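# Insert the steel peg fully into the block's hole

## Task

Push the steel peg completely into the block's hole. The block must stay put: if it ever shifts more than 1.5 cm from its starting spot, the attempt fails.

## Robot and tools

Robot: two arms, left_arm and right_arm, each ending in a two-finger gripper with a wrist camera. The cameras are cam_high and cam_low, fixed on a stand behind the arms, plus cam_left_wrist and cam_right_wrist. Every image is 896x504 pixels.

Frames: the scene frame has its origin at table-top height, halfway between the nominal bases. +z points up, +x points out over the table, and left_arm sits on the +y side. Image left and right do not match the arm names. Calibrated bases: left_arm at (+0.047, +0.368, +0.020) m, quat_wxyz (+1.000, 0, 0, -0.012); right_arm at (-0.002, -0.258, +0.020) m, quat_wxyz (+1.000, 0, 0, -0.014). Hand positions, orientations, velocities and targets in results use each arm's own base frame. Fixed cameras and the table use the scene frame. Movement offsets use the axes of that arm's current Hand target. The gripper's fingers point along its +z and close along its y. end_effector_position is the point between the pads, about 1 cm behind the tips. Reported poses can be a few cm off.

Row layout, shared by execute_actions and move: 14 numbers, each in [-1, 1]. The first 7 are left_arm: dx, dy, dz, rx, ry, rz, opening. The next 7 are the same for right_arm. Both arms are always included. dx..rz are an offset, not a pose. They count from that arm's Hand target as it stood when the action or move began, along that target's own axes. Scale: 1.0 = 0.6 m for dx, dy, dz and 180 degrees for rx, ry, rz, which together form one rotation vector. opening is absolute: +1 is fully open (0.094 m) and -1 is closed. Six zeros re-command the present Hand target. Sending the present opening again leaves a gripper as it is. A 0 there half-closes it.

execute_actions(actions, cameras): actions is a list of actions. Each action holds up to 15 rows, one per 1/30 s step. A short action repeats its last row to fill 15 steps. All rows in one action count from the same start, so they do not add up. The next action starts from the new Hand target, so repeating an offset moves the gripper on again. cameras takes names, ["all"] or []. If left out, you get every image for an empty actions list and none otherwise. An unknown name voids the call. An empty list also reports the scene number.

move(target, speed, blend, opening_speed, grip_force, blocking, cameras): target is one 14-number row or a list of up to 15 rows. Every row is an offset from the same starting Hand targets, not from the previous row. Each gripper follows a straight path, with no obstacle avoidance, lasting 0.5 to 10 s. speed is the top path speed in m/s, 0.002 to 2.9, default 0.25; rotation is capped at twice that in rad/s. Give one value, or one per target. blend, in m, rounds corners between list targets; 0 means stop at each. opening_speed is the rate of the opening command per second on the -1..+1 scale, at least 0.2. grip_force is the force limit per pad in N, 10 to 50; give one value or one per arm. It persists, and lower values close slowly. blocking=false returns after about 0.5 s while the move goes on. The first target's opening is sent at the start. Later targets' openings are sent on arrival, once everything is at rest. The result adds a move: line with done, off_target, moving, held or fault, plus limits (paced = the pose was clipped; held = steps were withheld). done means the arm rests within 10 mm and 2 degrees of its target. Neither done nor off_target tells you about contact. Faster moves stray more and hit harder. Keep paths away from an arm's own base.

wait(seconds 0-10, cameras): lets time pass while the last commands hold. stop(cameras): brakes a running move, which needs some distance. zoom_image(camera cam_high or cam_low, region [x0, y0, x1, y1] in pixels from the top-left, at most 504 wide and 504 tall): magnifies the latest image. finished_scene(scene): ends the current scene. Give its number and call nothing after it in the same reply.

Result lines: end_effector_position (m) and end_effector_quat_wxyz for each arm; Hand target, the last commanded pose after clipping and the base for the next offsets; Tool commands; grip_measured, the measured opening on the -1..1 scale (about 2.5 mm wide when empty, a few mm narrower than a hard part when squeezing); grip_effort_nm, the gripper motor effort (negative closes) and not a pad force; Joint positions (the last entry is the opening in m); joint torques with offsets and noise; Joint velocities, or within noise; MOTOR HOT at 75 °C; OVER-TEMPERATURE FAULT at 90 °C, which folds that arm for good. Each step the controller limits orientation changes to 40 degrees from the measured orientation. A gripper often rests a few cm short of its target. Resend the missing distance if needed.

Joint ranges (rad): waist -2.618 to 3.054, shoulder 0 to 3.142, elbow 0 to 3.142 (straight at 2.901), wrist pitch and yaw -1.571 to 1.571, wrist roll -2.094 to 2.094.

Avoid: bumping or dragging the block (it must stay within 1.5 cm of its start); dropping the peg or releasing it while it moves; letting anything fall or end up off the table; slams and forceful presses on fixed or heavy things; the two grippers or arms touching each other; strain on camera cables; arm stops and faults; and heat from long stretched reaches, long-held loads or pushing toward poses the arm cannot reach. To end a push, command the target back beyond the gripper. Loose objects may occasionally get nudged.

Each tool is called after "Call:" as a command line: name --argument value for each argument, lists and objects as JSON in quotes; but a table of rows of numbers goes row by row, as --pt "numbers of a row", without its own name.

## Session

Call:
execute_actions --actions '[]'

Call:
zoom_image --camera "cam_high" --region '[220, 0, 700, 500]'

Scene clock: 0.00 s.
left_arm: end_effector_position=(+0.3992, +0.0262, +0.0941) grip_measured=+1.000 grip_effort_nm=n/a end_effector_quat_wxyz=(+0.573, -0.046, +0.816, +0.057) | right_arm: end_effector_position=(+0.4001, -0.0093, +0.1065) grip_measured=+1.000 grip_effort_nm=n/a end_effector_quat_wxyz=(+0.590, +0.030, +0.804, -0.062)
Joint positions: left_arm=[-0.005 1.557 0.378 0.831 -0.15 -0.011 0.094] | right_arm=[0.061 1.537 0.373 0.858 0.194 -0.006 0.094]
Joint velocities: within noise
Joint torques (N m): no reading
Heat: left arm: 24 °C; right arm: 24 °C.
Hand target: left_arm +0.3985, +0.0263, +0.0922; +0.569, -0.046, +0.819, +0.057 | right_arm +0.4040, -0.0093, +0.1179; +0.604, +0.032, +0.794, -0.061
Tool commands: left_gripper/opening=+1.0 right_gripper/opening=+1.0

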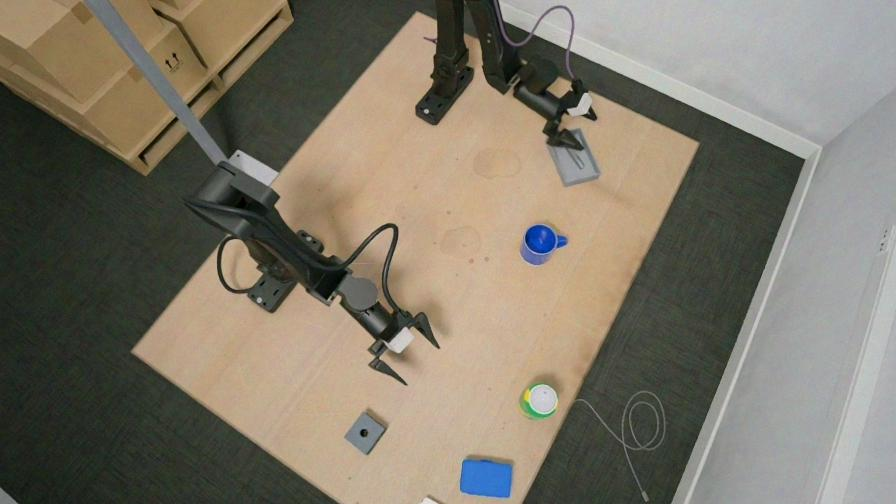

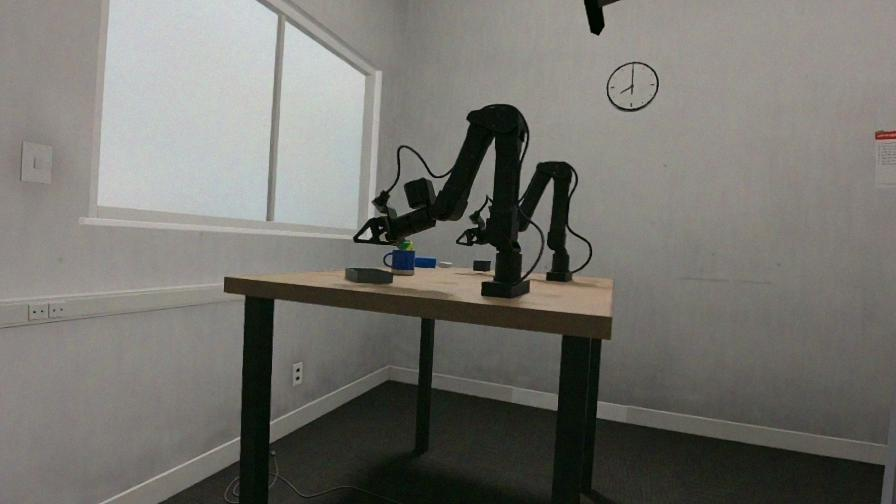

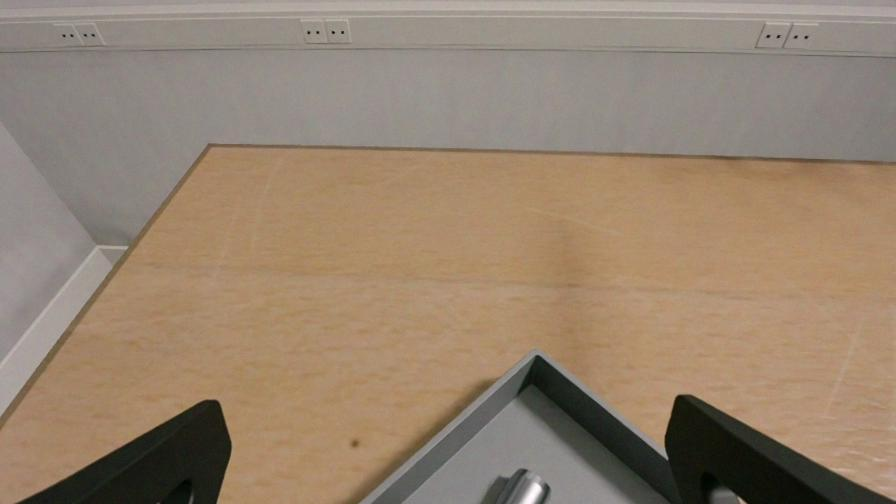

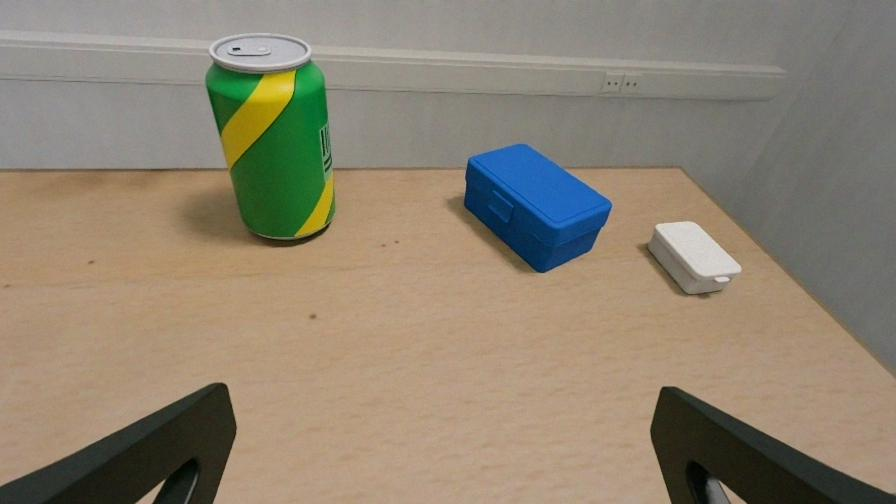

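Scaled by 1.008.

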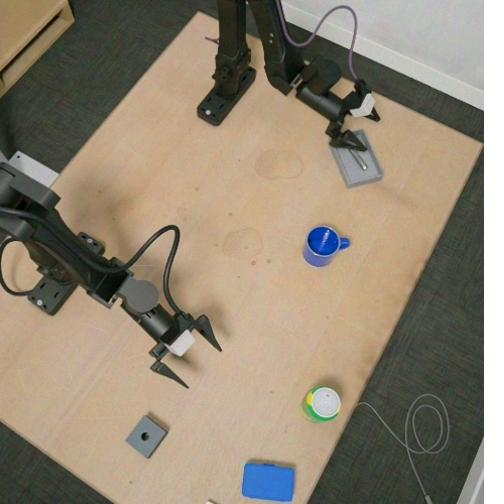

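Call:
move --target '[-0.0793, -0.0185, -0.0658, 0, 0.388, 0, -0.1, -0.0472, -0.2435, -0.0408, 0, 0.4156, 0, -0.2]' --speed 0.4 --cameras '["cam_left_wrist", "cam_right_wrist"]'

Scene clock: 11.00 s.
left_arm: end_effector_position=(+0.3778, +0.0086, +0.1509) grip_measured=-0.098 grip_effort_nm=-0.15 end_effector_quat_wxyz=(+0.004, -0.064, +0.998, +0.026) | right_arm: end_effector_position=(+0.3670, -0.1466, +0.1573) grip_measured=-0.199 grip_effort_nm=-0.05 end_effector_quat_wxyz=(-0.006, +0.064, +0.998, -0.025)
Joint positions: left_arm=[-0.005 1.992 1.918 -1.492 -0.052 -0.133 0.042] | right_arm=[-0.359 2.083 2.078 -1.563 0.051 -0.231 0.038]
Joint torques (N m): left_arm=[0.68 -7.12 9.29 0.26 0.11 -0.03] | right_arm=[-0.44 -9.62 7.09 0.12 0.06 -0.11]
Heat: left arm: 24 °C; right arm: 25 °C.
Hand target: left_arm +0.3802, +0.0100, +0.1501; -0.003, -0.070, +0.997, +0.021 | right_arm +0.3700, -0.1501, +0.1602; -0.003, +0.063, +0.998, -0.029
Off the commanded pose: left_arm 0.003 m, 1 deg | right_arm 0.005 m, 1 deg.
move: done
Images, in order (width x height): cam_left_wrist 896x504, cam_right_wrist 896x504.

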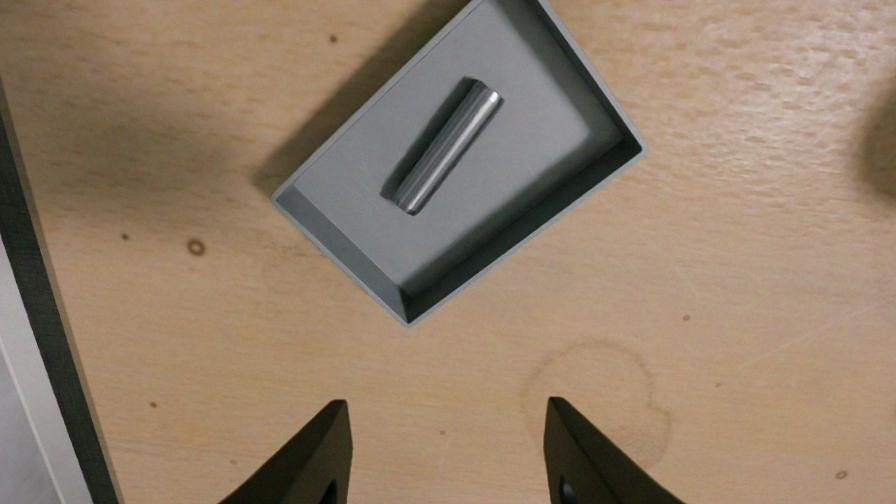

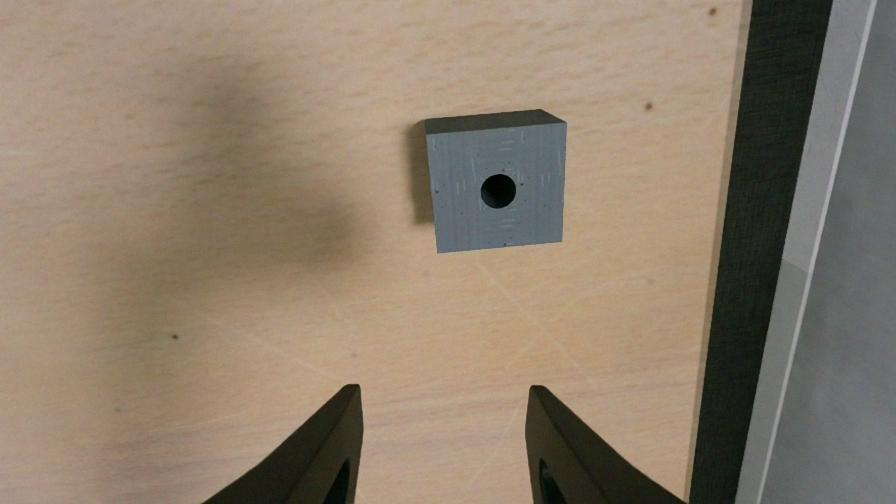

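Call:
move --target '[-0.0368, 0.0078, 0.1755, 0.0127, -0.0051, 0.1978, -0.1, 0, 0, 0, 0, 0, 0, -0.2]' --speed 0.2 --cameras '["cam_left_wrist"]'

Scene clock: 21.83 s.
left_arm: end_effector_position=(+0.4050, +0.0216, +0.0589) grip_measured=-0.098 grip_effort_nm=-0.15 end_effector_quat_wxyz=(+0.014, +0.237, +0.971, +0.010) | right_arm: end_effector_position=(+0.3669, -0.1466, +0.1573) grip_measured=-0.199 grip_effort_nm=-0.05 end_effector_quat_wxyz=(-0.006, +0.064, +0.998, -0.025)
Joint positions: left_arm=[0.045 2.08 1.681 -1.14 -0.012 0.523 0.042] | right_arm=[-0.359 2.083 2.078 -1.564 0.051 -0.231 0.038]
Joint torques (N m): left_arm=[0.55 -7.95 5.12 0.57 0.15 0.08] | right_arm=[-0.13 -9.51 6.97 0.14 0.09 -0.13]
Heat: left arm: 25 °C; right arm: 25 °C.
Hand target: left_arm +0.4004, +0.0221, +0.0449; +0.000, +0.238, +0.971, +0.000 | right_arm +0.3700, -0.1501, +0.1602; -0.003, +0.063, +0.998, -0.029
Off the commanded pose: left_arm 0.015 m, 2 deg | right_arm 0.005 m, 1 deg.
move: off_target (left_arm)
Images, in order (width x height): cam_left_wrist 896x504.

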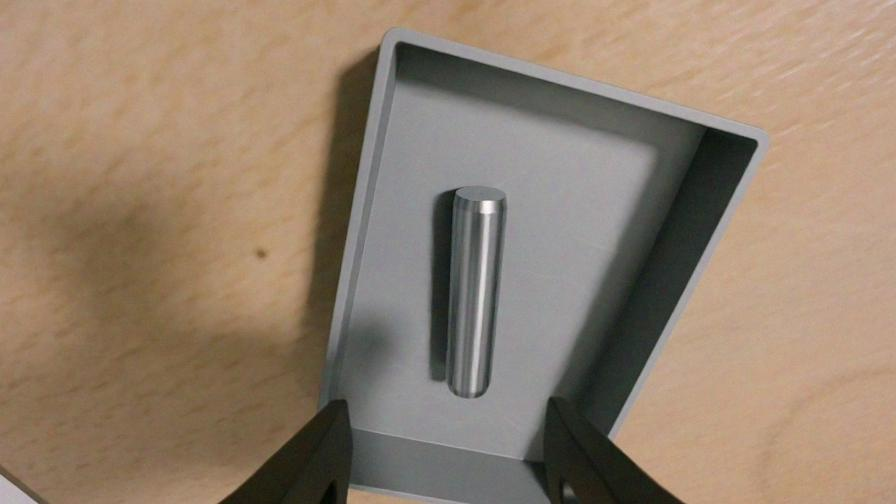

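Call:
move --target '[0.0088, -0.0115, 0.0715, 0, 0, 0.0072, -0.1, 0, 0, 0, 0, 0, 0, -0.2]' --speed 0.1 --cameras '["cam_left_wrist"]'

Scene clock: 27.27 s.
left_arm: end_effector_position=(+0.3977, +0.0212, +0.0149) grip_measured=-0.098 grip_effort_nm=-0.15 end_effector_quat_wxyz=(+0.012, +0.244, +0.970, +0.010) | right_arm: end_effector_position=(+0.3669, -0.1466, +0.1573) grip_measured=-0.199 grip_effort_nm=-0.04 end_effector_quat_wxyz=(-0.006, +0.064, +0.998, -0.025)
Joint positions: left_arm=[0.045 2.098 1.528 -0.974 -0.012 0.538 0.042] | right_arm=[-0.359 2.083 2.078 -1.564 0.051 -0.231 0.038]
Joint torques (N m): left_arm=[-0.1 -7.94 5.07 0.58 0.15 0.08] | right_arm=[-0.09 -9.44 7.13 0.12 0.05 -0.1]
Heat: left arm: 25 °C; right arm: 26 °C.
Hand target: left_arm +0.3927, +0.0184, +0.0021; +0.000, +0.249, +0.969, +0.000 | right_arm +0.3700, -0.1501, +0.1602; -0.003, +0.063, +0.998, -0.029
Off the commanded pose: left_arm 0.014 m, 2 deg | right_arm 0.005 m, 1 deg.
move: off_target (left_arm)
Images, in order (width x height): cam_left_wrist 896x504.

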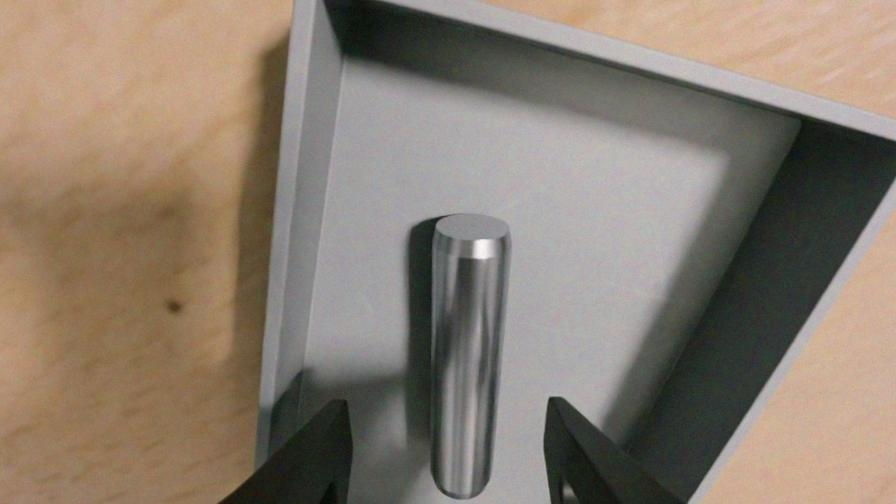

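Call:
move --target '[0.0067, -0.009, 0.0185, 0, 0, 0.0067, -0.1, 0, 0, 0, 0, 0, 0, -0.2]' --speed 0.06 --cameras '["cam_left_wrist"]'

Scene clock: 32.40 s.
left_arm: end_effector_position=(+0.3922, +0.0210, +0.0021) grip_measured=-0.098 grip_effort_nm=-0.15 end_effector_quat_wxyz=(+0.010, +0.251, +0.968, +0.009) | right_arm: end_effector_position=(+0.3669, -0.1466, +0.1573) grip_measured=-0.199 grip_effort_nm=-0.04 end_effector_quat_wxyz=(-0.006, +0.064, +0.998, -0.025)
Joint positions: left_arm=[0.045 2.098 1.475 -0.923 -0.012 0.553 0.042] | right_arm=[-0.359 2.083 2.078 -1.564 0.051 -0.231 0.038]
Joint torques (N m): left_arm=[-0.61 -8.25 4.74 0.57 0.15 0.1] | right_arm=[-0.34 -9.52 7.16 0.12 0.11 -0.1]
Heat: left arm: 25 °C; right arm: 26 °C.
Hand target: left_arm +0.3866, +0.0156, -0.0090; +0.000, +0.259, +0.966, +0.000 | right_arm +0.3700, -0.1501, +0.1602; -0.003, +0.063, +0.998, -0.029
Off the commanded pose: left_arm 0.014 m, 2 deg | right_arm 0.005 m, 1 deg.
move: off_target (left_arm)
Images, in order (width x height): cam_left_wrist 896x504.

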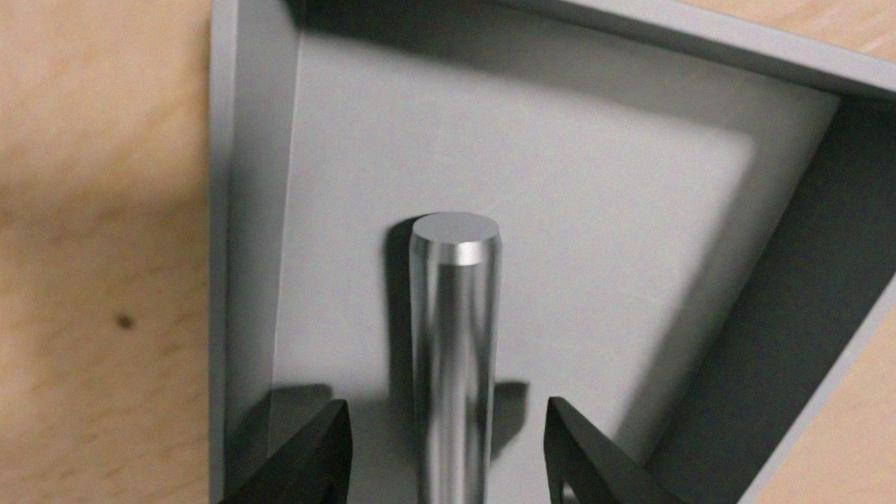

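Call:
move --pt "0 -0.0025 0.0075 0 0 0 -0.1 0 0 0 0 0 0 -0.2" --pt "0 -0.0025 0.0075 0 0 0 -0.9 0 0 0 0 0 0 -0.2" --speed 0.06 --opening_speed 1.0 --cameras '["cam_left_wrist"]'

Scene clock: 35.87 s.
left_arm: end_effector_position=(+0.3923, +0.0196, -0.0007) grip_measured=-0.654 grip_effort_nm=-1.06 end_effector_quat_wxyz=(+0.013, +0.252, +0.968, +0.010) | right_arm: end_effector_position=(+0.3669, -0.1466, +0.1573) grip_measured=-0.199 grip_effort_nm=-0.05 end_effector_quat_wxyz=(-0.006, +0.064, +0.998, -0.025)
Joint positions: left_arm=[0.042 2.098 1.462 -0.906 -0.011 0.553 0.016] | right_arm=[-0.359 2.083 2.078 -1.564 0.051 -0.231 0.038]
Joint torques (N m): left_arm=[-0.61 -7.94 4.68 0.57 0.14 0.06] | right_arm=[-0.13 -9.28 7.04 0.18 0.04 -0.12]
Heat: left arm: 25 °C; right arm: 26 °C.
Hand target: left_arm +0.3858, +0.0143, -0.0135; +0.000, +0.259, +0.966, +0.000 | right_arm +0.3700, -0.1501, +0.1602; -0.003, +0.063, +0.998, -0.029
Off the commanded pose: left_arm 0.015 m, 2 deg | right_arm 0.005 m, 1 deg.
move: off_target (left_arm); target 2's new opening was sent with left_arm's hand 0.015 m and 2 deg from that target
Images, in order (width x height): cam_left_wrist 896x504.

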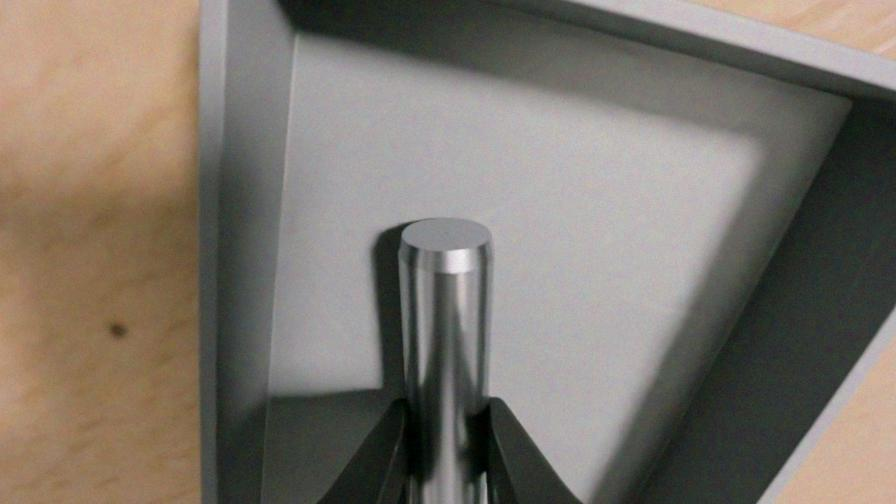

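Call:
move --pt "0 0 -0.167 0 0 0 -0.9 0 0 0 0 0 0 -0.2" --pt "-0.0977 -0.6495 -0.19 0 0 0.0556 -0.9 0 0 0 0 0 0 -0.2" --pt "-0.0977 -0.6495 -0.0725 0 0 0.0556 -0.9 0 0 0 0 0 0 -0.2" --speed '[0.15, 0.35, 0.15]' --blend '[0.04, 0.03, 0]' --cameras '["cam_left_wrist"]'

Scene clock: 42.17 s.
left_arm: end_effector_position=(+0.2399, -0.3554, +0.0397) grip_measured=-0.654 grip_effort_nm=-1.06 end_effector_quat_wxyz=(+0.006, +0.348, +0.938, -0.005) | right_arm: end_effector_position=(+0.3669, -0.1466, +0.1573) grip_measured=-0.199 grip_effort_nm=-0.05 end_effector_quat_wxyz=(-0.006, +0.064, +0.998, -0.025)
Joint positions: left_arm=[-0.979 2.204 1.8 -1.151 0.001 -0.269 0.016] | right_arm=[-0.359 2.083 2.078 -1.564 0.051 -0.231 0.038]
Joint torques (N m): left_arm=[0.44 -9.28 5.7 0.55 0.04 -0.05] | right_arm=[-0.21 -9.32 6.98 0.13 0.06 -0.08]
Heat: left arm: 25 °C; right arm: 26 °C.
Hand target: left_arm +0.2415, -0.3525, +0.0302; +0.000, +0.342, +0.940, +0.000 | right_arm +0.3700, -0.1501, +0.1602; -0.003, +0.063, +0.998, -0.029
Off the commanded pose: left_arm 0.010 m, 1 deg | right_arm 0.005 m, 1 deg.
move: done
Images, in order (width x height): cam_left_wrist 896x504.

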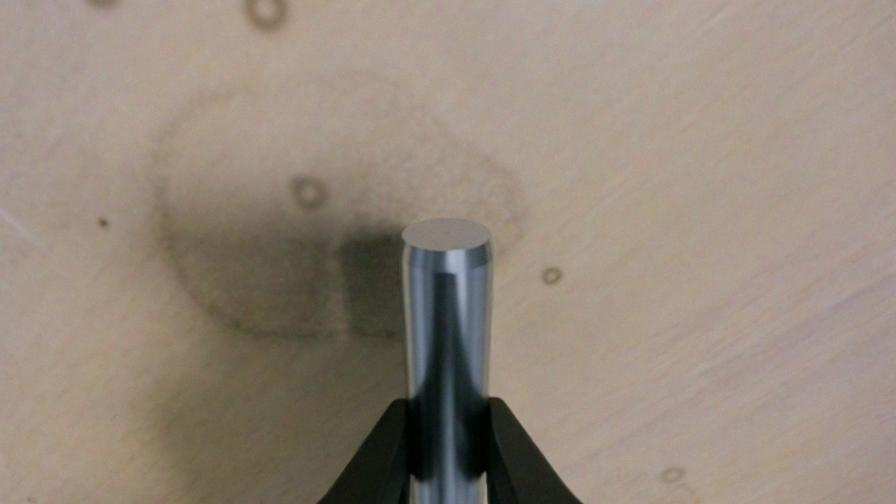

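Call:
move --pt "0 0 0.06 0 0 0 -0.9 0 0 0 0 0 0 -0.2" --pt "0 0 0.0767 0 0 0 -0.9 0 0 0 0 0 0 -0.2" --speed '[0.12, 0.03]' --blend '[0.005, 0]' --cameras '["cam_left_wrist"]'

Scene clock: 44.83 s.
left_arm: end_effector_position=(+0.2422, -0.3587, -0.0006) grip_measured=-0.654 grip_effort_nm=-1.06 end_effector_quat_wxyz=(+0.012, +0.347, +0.938, -0.009) | right_arm: end_effector_position=(+0.3669, -0.1466, +0.1573) grip_measured=-0.199 grip_effort_nm=-0.04 end_effector_quat_wxyz=(-0.006, +0.064, +0.998, -0.025)
Joint positions: left_arm=[-0.979 2.244 1.701 -0.997 0.001 -0.269 0.016] | right_arm=[-0.359 2.083 2.078 -1.564 0.051 -0.231 0.038]
Joint torques (N m): left_arm=[0.43 -8.79 5.01 0.58 0.03 -0.04] | right_arm=[0.12 -9.26 7.05 0.16 0.04 -0.11]
Heat: left arm: 25 °C; right arm: 26 °C.
Hand target: left_arm +0.2414, -0.3524, -0.0159; +0.000, +0.342, +0.940, +0.000 | right_arm +0.3700, -0.1501, +0.1602; -0.003, +0.063, +0.998, -0.029
Off the commanded pose: left_arm 0.016 m, 2 deg | right_arm 0.005 m, 1 deg.
move: off_target (left_arm)
Images, in order (width x height): cam_left_wrist 896x504.

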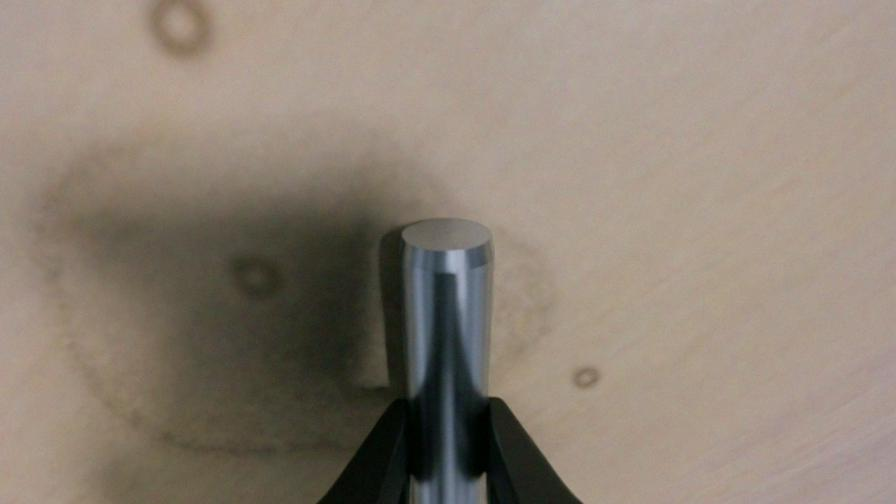

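Call:
move --target '[0, 0, 0.008, 0, 0, 0, -0.9, 0, 0, 0, 0, 0, 0, -0.2]' --speed 0.03 --cameras '[]'

Scene clock: 46.60 s.
left_arm: end_effector_position=(+0.2427, -0.3596, -0.0033) grip_measured=-0.654 grip_effort_nm=-1.06 end_effector_quat_wxyz=(+0.014, +0.347, +0.938, -0.011) | right_arm: end_effector_position=(+0.3669, -0.1466, +0.1573) grip_measured=-0.199 grip_effort_nm=-0.04 end_effector_quat_wxyz=(-0.006, +0.064, +0.998, -0.025)
Joint positions: left_arm=[-0.979 2.247 1.695 -0.984 0.001 -0.269 0.016] | right_arm=[-0.359 2.083 2.078 -1.564 0.051 -0.231 0.038]
Joint torques (N m): left_arm=[0.42 -8.51 4.79 0.62 0.04 -0.04] | right_arm=[-0.14 -9.54 7.12 0.11 0.1 -0.13]
Heat: left arm: 25 °C; right arm: 26 °C.
Hand target: left_arm +0.2415, -0.3524, -0.0206; +0.000, +0.342, +0.940, +0.000 | right_arm +0.3700, -0.1501, +0.1602; -0.003, +0.063, +0.998, -0.029
Off the commanded pose: left_arm 0.019 m, 2 deg | right_arm 0.005 m, 1 deg.
move: off_target (left_arm)
No camera images: "cameras" was empty.

Call:
move --target '[0, 0, 0.008, 0, 0, 0, -0.9, 0, 0, 0, 0, 0, 0, -0.2]' --speed 0.03 --cameras '[]'

Scene clock: 48.47 s.
left_arm: end_effector_position=(+0.2427, -0.3595, -0.0036) grip_measured=-0.654 grip_effort_nm=-1.06 end_effector_quat_wxyz=(+0.014, +0.347, +0.938, -0.011) | right_arm: end_effector_position=(+0.3669, -0.1466, +0.1573) grip_measured=-0.199 grip_effort_nm=-0.05 end_effector_quat_wxyz=(-0.006, +0.064, +0.998, -0.025)
Joint positions: left_arm=[-0.979 2.247 1.693 -0.982 0.001 -0.269 0.016] | right_arm=[-0.359 2.083 2.078 -1.564 0.051 -0.231 0.038]
Joint torques (N m): left_arm=[0.42 -8.1 4.19 0.74 0.03 -0.04] | right_arm=[0.01 -9.25 6.93 0.15 0.07 -0.07]
Heat: left arm: 25 °C; right arm: 26 °C.
Hand target: left_arm +0.2415, -0.3524, -0.0254; +0.000, +0.342, +0.940, +0.000 | right_arm +0.3700, -0.1501, +0.1602; -0.003, +0.063, +0.998, -0.029
Off the commanded pose: left_arm 0.023 m, 2 deg | right_arm 0.005 m, 1 deg.
move: off_target (left_arm)
No camera images: "cameras" was empty.

Call:
move --pt "0 0 -0.0167 0 0 0 -0.9 0 0 0 0 0 0 -0.2" --pt "0 0 -0.0167 0 0 0 -0.25 0 0 0 0 0 0 -0.2" --pt "0 0 -0.26 0 0 0 -0.25 0 0 0 0 0 0 -0.2" --pt "0.3563 0.5763 -0.3757 0 0 0 -0.25 0.0655 0.3738 -0.0885 0 0 0 -0.2" --speed '[0.05, 0.1, 0.15, 0.35]' --blend '[0, 0, 0.03, 0]' --opening_speed 0.8 --cameras '["cam_high", "cam_right_wrist"]'

Scene clock: 59.50 s.
left_arm: end_effector_position=(+0.2998, +0.0524, +0.1987) grip_measured=-0.252 grip_effort_nm=0.08 end_effector_quat_wxyz=(+0.021, +0.335, +0.942, +0.015) | right_arm: end_effector_position=(+0.3584, +0.0817, +0.1765) grip_measured=-0.199 grip_effort_nm=-0.04 end_effector_quat_wxyz=(+0.016, +0.055, +0.998, -0.022)
Joint positions: left_arm=[0.166 1.679 1.712 -1.551 -0.005 0.851 0.035] | right_arm=[0.246 1.956 1.971 -1.568 0.051 0.356 0.038]
Joint torques (N m): left_arm=[-0.39 -5.05 8.42 0.31 0.09 0.08] | right_arm=[-0.29 -13.16 6.99 0.16 0.03 0]
Heat: left arm: 26 °C; right arm: 26 °C.
Hand target: left_arm +0.3002, +0.0499, +0.1998; +0.000, +0.342, +0.940, +0.000 | right_arm +0.3594, +0.0800, +0.2003; -0.003, +0.063, +0.998, -0.029
Off the commanded pose: left_arm 0.003 m, 3 deg | right_arm 0.024 m, 2 deg.
joint sent to its limit (left arm) — joint 4 (wrist pitch), lower limit. The joint targets still meet the commanded pose.
joint sent to its limit (right arm) — joint 4 (wrist pitch), lower limit. The joint targets are off in orientation, not in position.
move: off_target (left_arm, right_arm); target 2's new opening was sent with left_arm's hand 0.014 m and 2 deg from that target
Images, in order (width x height): cam_high 896x504, cam_right_wrist 896x504.

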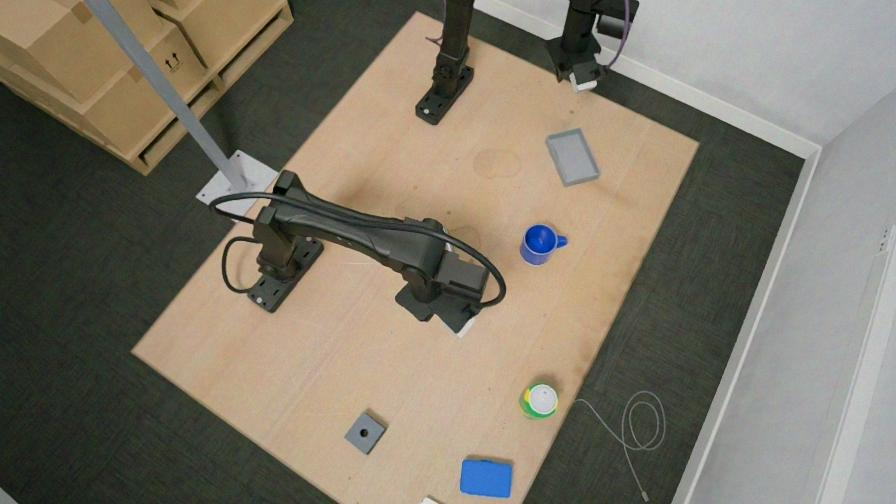

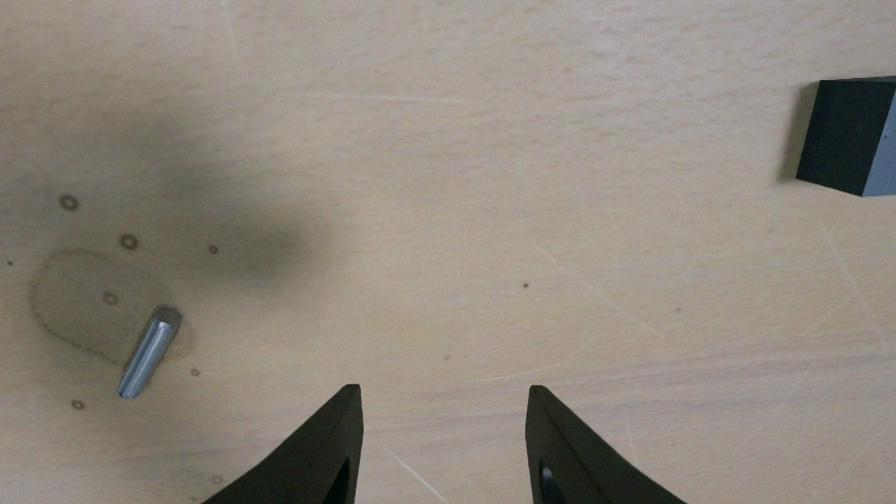

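Call:
move --target '[0, 0, 0, 0, 0, 0, -0.25, 0.1562, 0.3072, 0.2082, -0.0778, 0.2033, 0.1741, -0.25]' --speed 0.3 --cameras '["cam_right_wrist"]'

Scene clock: 67.47 s.
left_arm: end_effector_position=(+0.2998, +0.0524, +0.1987) grip_measured=-0.252 grip_effort_nm=0.08 end_effector_quat_wxyz=(+0.021, +0.336, +0.942, +0.015) | right_arm: end_effector_position=(+0.2896, +0.2645, +0.0658) grip_measured=-0.248 grip_effort_nm=-0.04 end_effector_quat_wxyz=(-0.291, +0.327, +0.892, +0.107)
Joint positions: left_arm=[0.166 1.679 1.712 -1.551 -0.005 0.851 0.035] | right_arm=[0.483 2.266 1.857 -1.429 -0.579 1.106 0.035]
Joint torques (N m): left_arm=[-0.42 -5.05 8.42 0.31 0.09 0.09] | right_arm=[0.43 -11.26 4.15 -0.2 -0.44 0.08]
Heat: left arm: 26 °C; right arm: 26 °C.
Hand target: left_arm +0.3002, +0.0499, +0.1998; +0.000, +0.342, +0.940, +0.000 | right_arm +0.2884, +0.2672, +0.0652; -0.296, +0.330, +0.890, +0.111
Off the commanded pose: left_arm 0.003 m, 3 deg | right_arm 0.003 m, 1 deg.
joint sent to its limit (left arm) — joint 4 (wrist pitch), lower limit. The joint targets still meet the commanded pose.
move: off_target (left_arm)
Images, in order (width x height): cam_right_wrist 896x504.

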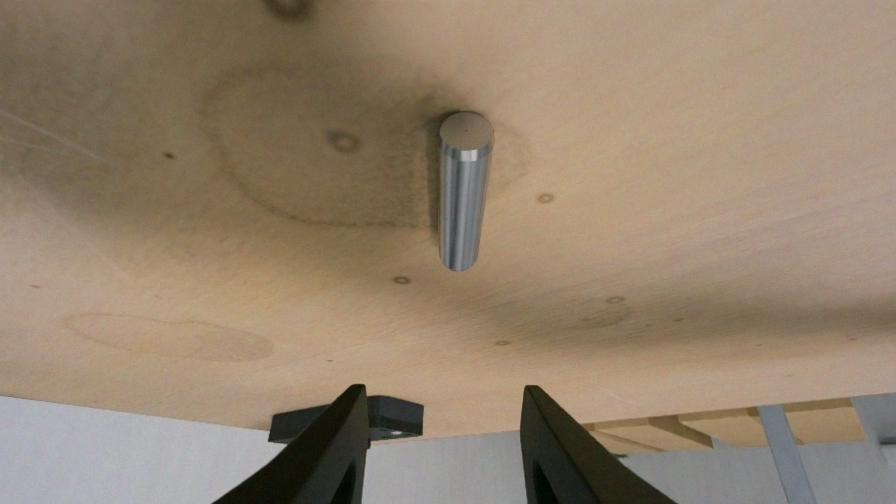

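Call:
move --target '[0, 0, 0, 0, 0, 0, -0.25, -0.048, -0.0083, 0.0998, 0, 0, 0, -0.25]' --speed 0.12 --cameras '["cam_right_wrist"]'

Scene clock: 75.73 s.
left_arm: end_effector_position=(+0.2998, +0.0524, +0.1987) grip_measured=-0.252 grip_effort_nm=0.09 end_effector_quat_wxyz=(+0.021, +0.336, +0.942, +0.015) | right_arm: end_effector_position=(+0.2770, +0.2681, +0.0016) grip_measured=-0.248 grip_effort_nm=-0.05 end_effector_quat_wxyz=(-0.291, +0.329, +0.892, +0.108)
Joint positions: left_arm=[0.166 1.679 1.712 -1.551 -0.005 0.851 0.035] | right_arm=[0.505 2.298 1.648 -1.17 -0.586 1.136 0.035]
Joint torques (N m): left_arm=[-0.39 -5.05 8.43 0.32 0.09 0.09] | right_arm=[0.44 -10.89 4.15 -0.11 -0.45 0.03]
Heat: left arm: 26 °C; right arm: 26 °C.
Hand target: left_arm +0.3002, +0.0499, +0.1998; +0.000, +0.342, +0.940, +0.000 | right_arm +0.2755, +0.2718, -0.0001; -0.296, +0.330, +0.890, +0.111
Off the commanded pose: left_arm 0.003 m, 3 deg | right_arm 0.004 m, 1 deg.
joint sent to its limit (left arm) — joint 4 (wrist pitch), lower limit. The joint targets still meet the commanded pose.
move: off_target (left_arm)
Images, in order (width x height): cam_right_wrist 896x504.

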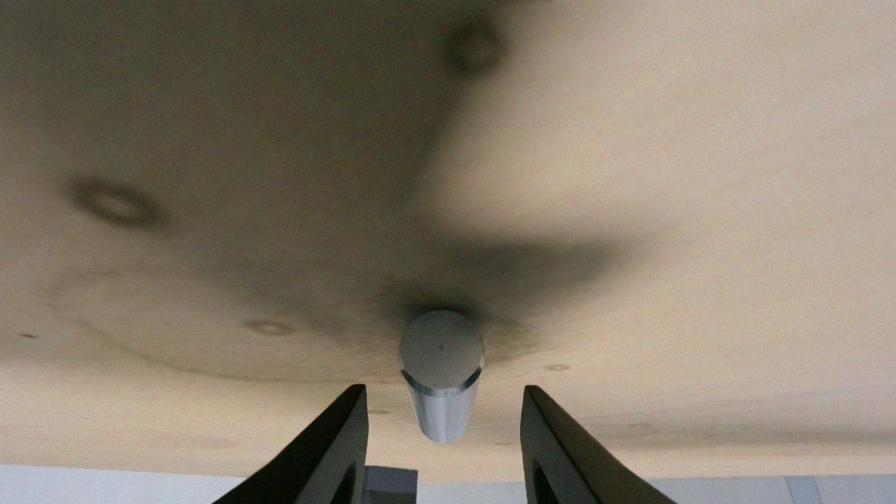

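Call:
move --pt "0 0 0 0 0 0 -0.25 -0.0093 0 0.0128 0 0 0 -0.25" --pt "0 0 0 0 0 0 -0.25 -0.0093 0 0.0128 0 0 0 -0.9" --speed 0.05 --opening_speed 0.8 --cameras '["cam_right_wrist"]'

Scene clock: 81.07 s.
left_arm: end_effector_position=(+0.2998, +0.0524, +0.1987) grip_measured=-0.252 grip_effort_nm=0.08 end_effector_quat_wxyz=(+0.021, +0.336, +0.942, +0.015) | right_arm: end_effector_position=(+0.2785, +0.2691, -0.0053) grip_measured=-0.675 grip_effort_nm=-0.99 end_effector_quat_wxyz=(-0.288, +0.328, +0.892, +0.112)
Joint positions: left_arm=[0.166 1.679 1.712 -1.551 -0.005 0.851 0.035] | right_arm=[0.505 2.308 1.637 -1.14 -0.587 1.137 0.015]
Joint torques (N m): left_arm=[-0.39 -5.04 8.43 0.31 0.09 0.09] | right_arm=[0.35 -10.35 3.79 -0.08 -0.4 0.02]
Heat: left arm: 26 °C; right arm: 25 °C.
Hand target: left_arm +0.3002, +0.0499, +0.1998; +0.000, +0.342, +0.940, +0.000 | right_arm +0.2754, +0.2720, -0.0096; -0.296, +0.330, +0.890, +0.111
Off the commanded pose: left_arm 0.003 m, 3 deg | right_arm 0.006 m, 1 deg.
joint sent to its limit (left arm) — joint 4 (wrist pitch), lower limit. The joint targets still meet the commanded pose.
move: off_target (left_arm)
Images, in order (width x height): cam_right_wrist 896x504.

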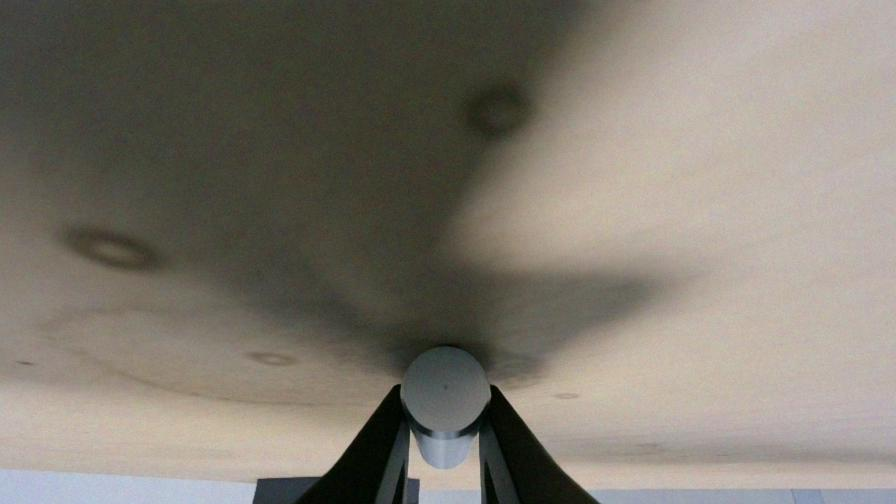

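Call:
move --pt "0 0 0 0 0 0 -0.25 0.11 0 -0.147 0 0 0 -0.9" --pt "0 0 0 0 0 0 -0.25 -0.0905 -0.1748 -0.4428 -0.0064 -0.2509 -0.045 -0.9" --pt "0 0 0 0 0 0 -0.25 -0.3338 -0.4723 -0.5428 -0.0128 -0.5018 -0.0901 -0.9" --speed '[0.15, 0.3, 0.3]' --blend '[0.04, 0.08, 0]' --cameras '["cam_right_wrist", "cam_high", "cam_low"]'

Call:
zoom_image --camera "cam_right_wrist" --region '[350, 340, 560, 504]'

Call:
zoom_image --camera "cam_high" --region '[320, 370, 420, 470]'

Scene clock: 93.47 s.
left_arm: end_effector_position=(+0.2998, +0.0524, +0.1987) grip_measured=-0.252 grip_effort_nm=0.08 end_effector_quat_wxyz=(+0.021, +0.336, +0.942, +0.015) | right_arm: end_effector_position=(+0.3517, -0.1701, +0.1203) grip_measured=-0.675 grip_effort_nm=-1.00 end_effector_quat_wxyz=(+0.418, +0.205, +0.879, -0.098)
Joint positions: left_arm=[0.166 1.679 1.712 -1.551 -0.005 0.851 0.035] | right_arm=[-0.449 1.356 0.716 -0.042 0.008 0.004 0.015]
Joint torques (N m): left_arm=[-0.42 -5.05 8.43 0.31 0.1 0.1] | right_arm=[-0.35 -4.66 5.71 1.86 -0.09 -0.1]
Heat: left arm: 26 °C; right arm: 27 °C.
Hand target: left_arm +0.3002, +0.0499, +0.1998; +0.000, +0.342, +0.940, +0.000 | right_arm +0.3595, -0.1749, +0.1305; +0.442, +0.200, +0.868, -0.103
Off the commanded pose: left_arm 0.003 m, 3 deg | right_arm 0.014 m, 3 deg.
joint sent to its limit (left arm) — joint 4 (wrist pitch), lower limit. The joint targets still meet the commanded pose.
move: off_target (left_arm, right_arm)
Images, in order (width x height): cam_high 896x504, cam_low 896x504, cam_right_wrist 896x504.

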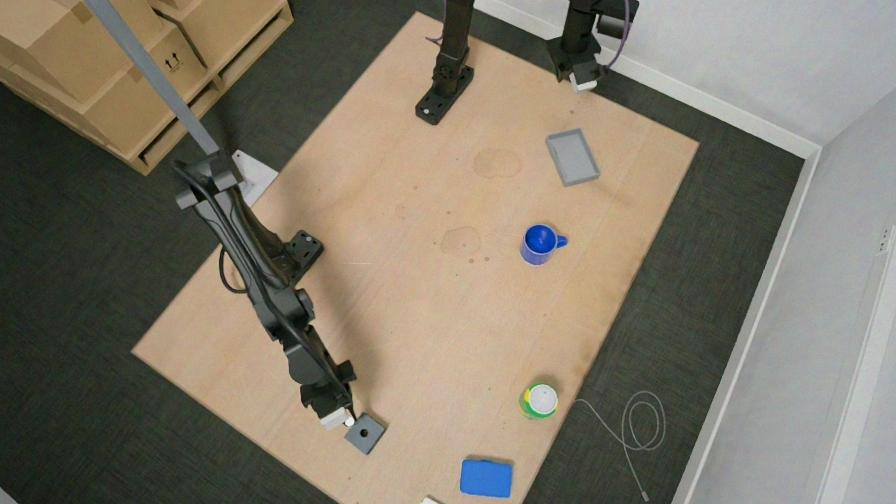

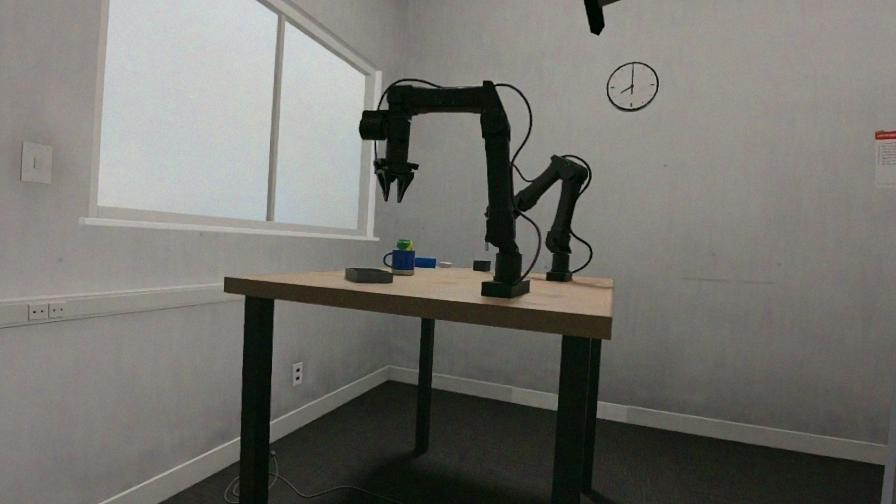

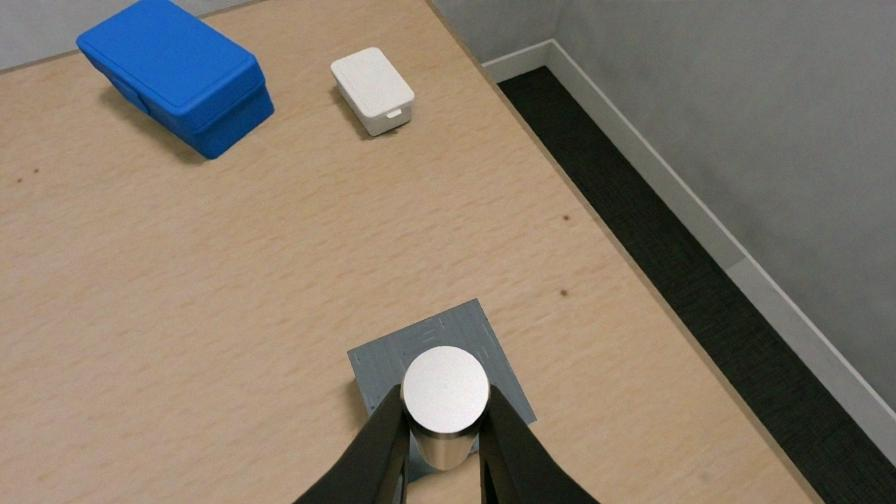

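Scaled by 2.400.

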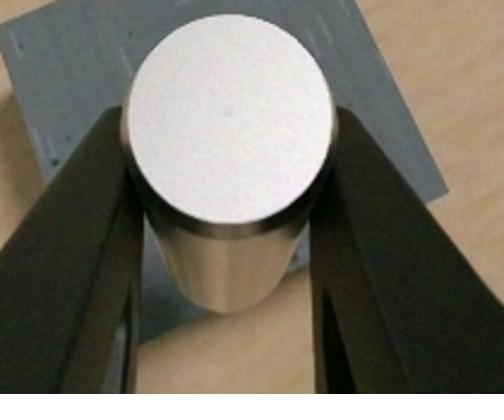

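Scaled by 5.040.

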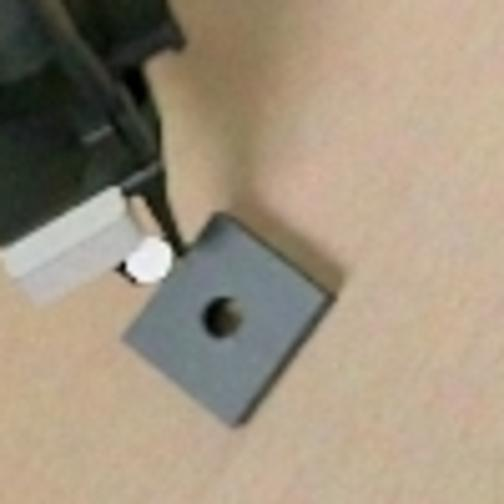

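Call:
move --target '[0, 0, 0, 0, 0, 0, -0.25, -0.0015, 0.0062, 0.0398, 0, -0.0206, 0, -0.9]' --speed 0.1 --cameras '["cam_right_wrist", "cam_high"]'

Call:
zoom_image --camera "cam_right_wrist" --region '[350, 340, 560, 504]'

Call:
zoom_image --camera "cam_high" --region '[330, 390, 400, 460]'

Scene clock: 108.30 s.
left_arm: end_effector_position=(+0.2998, +0.0524, +0.1987) grip_measured=-0.252 grip_effort_nm=0.08 end_effector_quat_wxyz=(+0.021, +0.336, +0.942, +0.015) | right_arm: end_effector_position=(+0.3695, -0.1786, +0.1068) grip_measured=-0.675 grip_effort_nm=-1.00 end_effector_quat_wxyz=(+0.446, +0.202, +0.866, -0.104)
Joint positions: left_arm=[0.166 1.679 1.712 -1.551 -0.005 0.851 0.035] | right_arm=[-0.449 1.454 0.678 0.158 0.007 0.004 0.015]
Joint torques (N m): left_arm=[-0.4 -5.04 8.42 0.32 0.09 0.09] | right_arm=[0.73 -5.01 5.87 1.96 -0.02 -0.03]
Heat: left arm: 26 °C; right arm: 28 °C.
Hand target: left_arm +0.3002, +0.0499, +0.1998; +0.000, +0.342, +0.940, +0.000 | right_arm +0.3790, -0.1802, +0.1173; +0.470, +0.197, +0.853, -0.109
Off the commanded pose: left_arm 0.003 m, 3 deg | right_arm 0.014 m, 3 deg.
joint sent to its limit (left arm) — joint 4 (wrist pitch), lower limit. The joint targets still meet the commanded pose.
move: off_target (left_arm, right_arm)
Images, in order (width x height): cam_high 896x504, cam_right_wrist 896x504.

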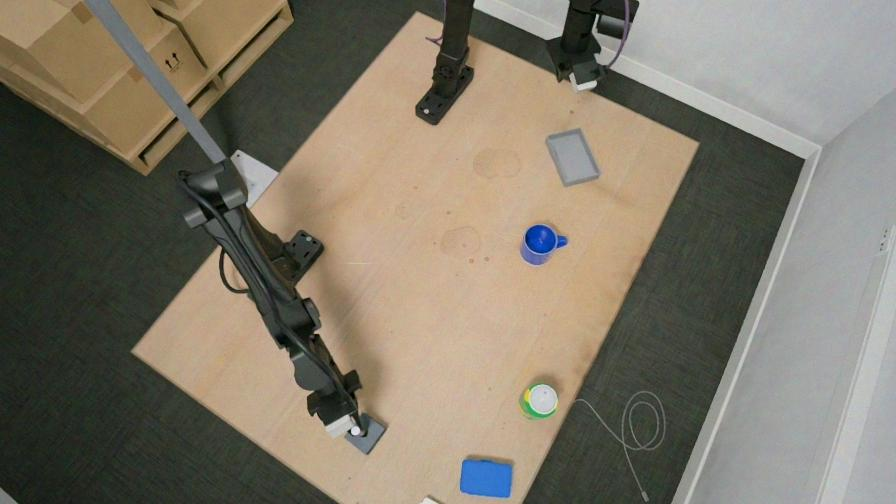

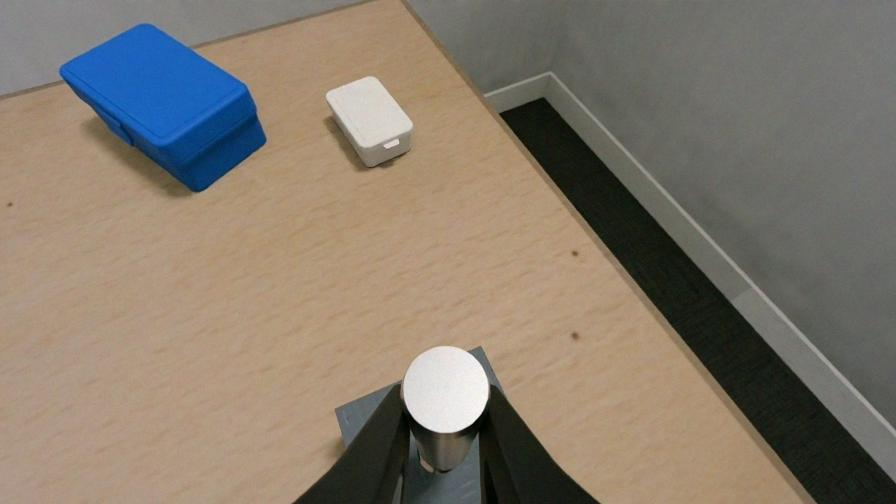

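Scaled by 2.400.

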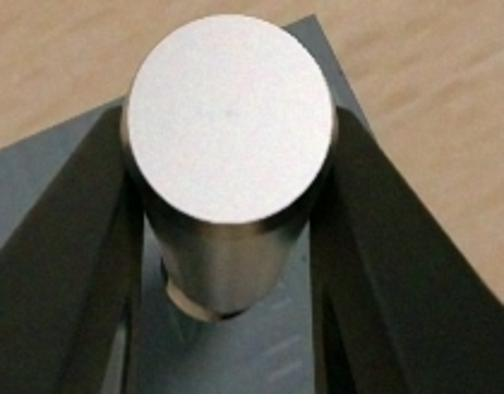

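Scaled by 7.200.

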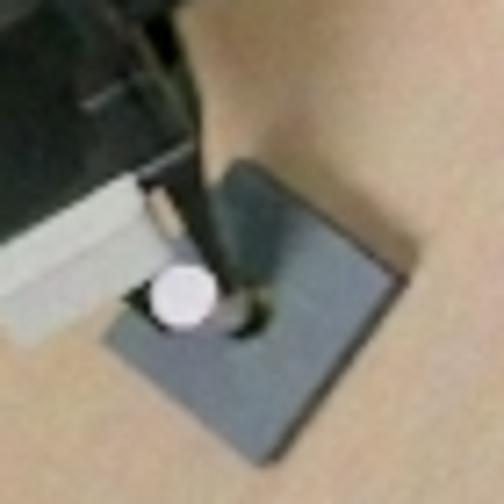

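Call:
move --target '[0, 0, 0, 0, 0, 0, -0.25, 0.0273, 0.0045, 0.0192, 0, 0, 0, -0.9]' --speed 0.08 --cameras '["cam_right_wrist"]'

Call:
zoom_image --camera "cam_right_wrist" --region '[380, 400, 520, 504]'

Scene clock: 118.77 s.
left_arm: end_effector_position=(+0.2998, +0.0524, +0.1987) grip_measured=-0.252 grip_effort_nm=0.08 end_effector_quat_wxyz=(+0.021, +0.336, +0.942, +0.015) | right_arm: end_effector_position=(+0.3718, -0.1760, +0.0858) grip_measured=-0.675 grip_effort_nm=-1.00 end_effector_quat_wxyz=(+0.445, +0.198, +0.867, -0.104)
Joint positions: left_arm=[0.166 1.679 1.712 -1.551 -0.005 0.851 0.035] | right_arm=[-0.439 1.515 0.635 0.258 0.013 0.004 0.015]
Joint torques (N m): left_arm=[-0.39 -5.05 8.42 0.31 0.09 0.09] | right_arm=[0.55 -5.56 5.2 1.93 0.04 0.05]
Heat: left arm: 26 °C; right arm: 29 °C.
Hand target: left_arm +0.3002, +0.0499, +0.1998; +0.000, +0.342, +0.940, +0.000 | right_arm +0.3811, -0.1783, +0.0972; +0.470, +0.197, +0.853, -0.109
Off the commanded pose: left_arm 0.003 m, 3 deg | right_arm 0.015 m, 3 deg.
joint sent to its limit (left arm) — joint 4 (wrist pitch), lower limit. The joint targets still meet the commanded pose.
move: off_target (left_arm, right_arm)
Images, in order (width x height): cam_right_wrist 896x504.

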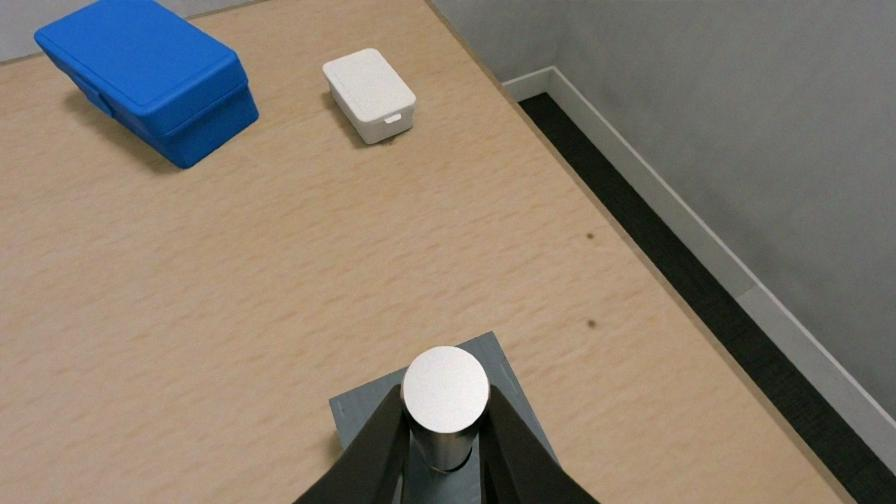

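Scaled by 3.600.

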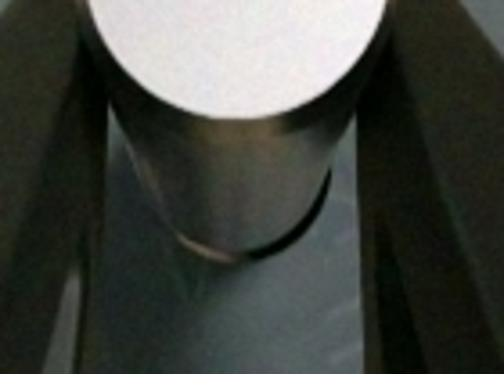

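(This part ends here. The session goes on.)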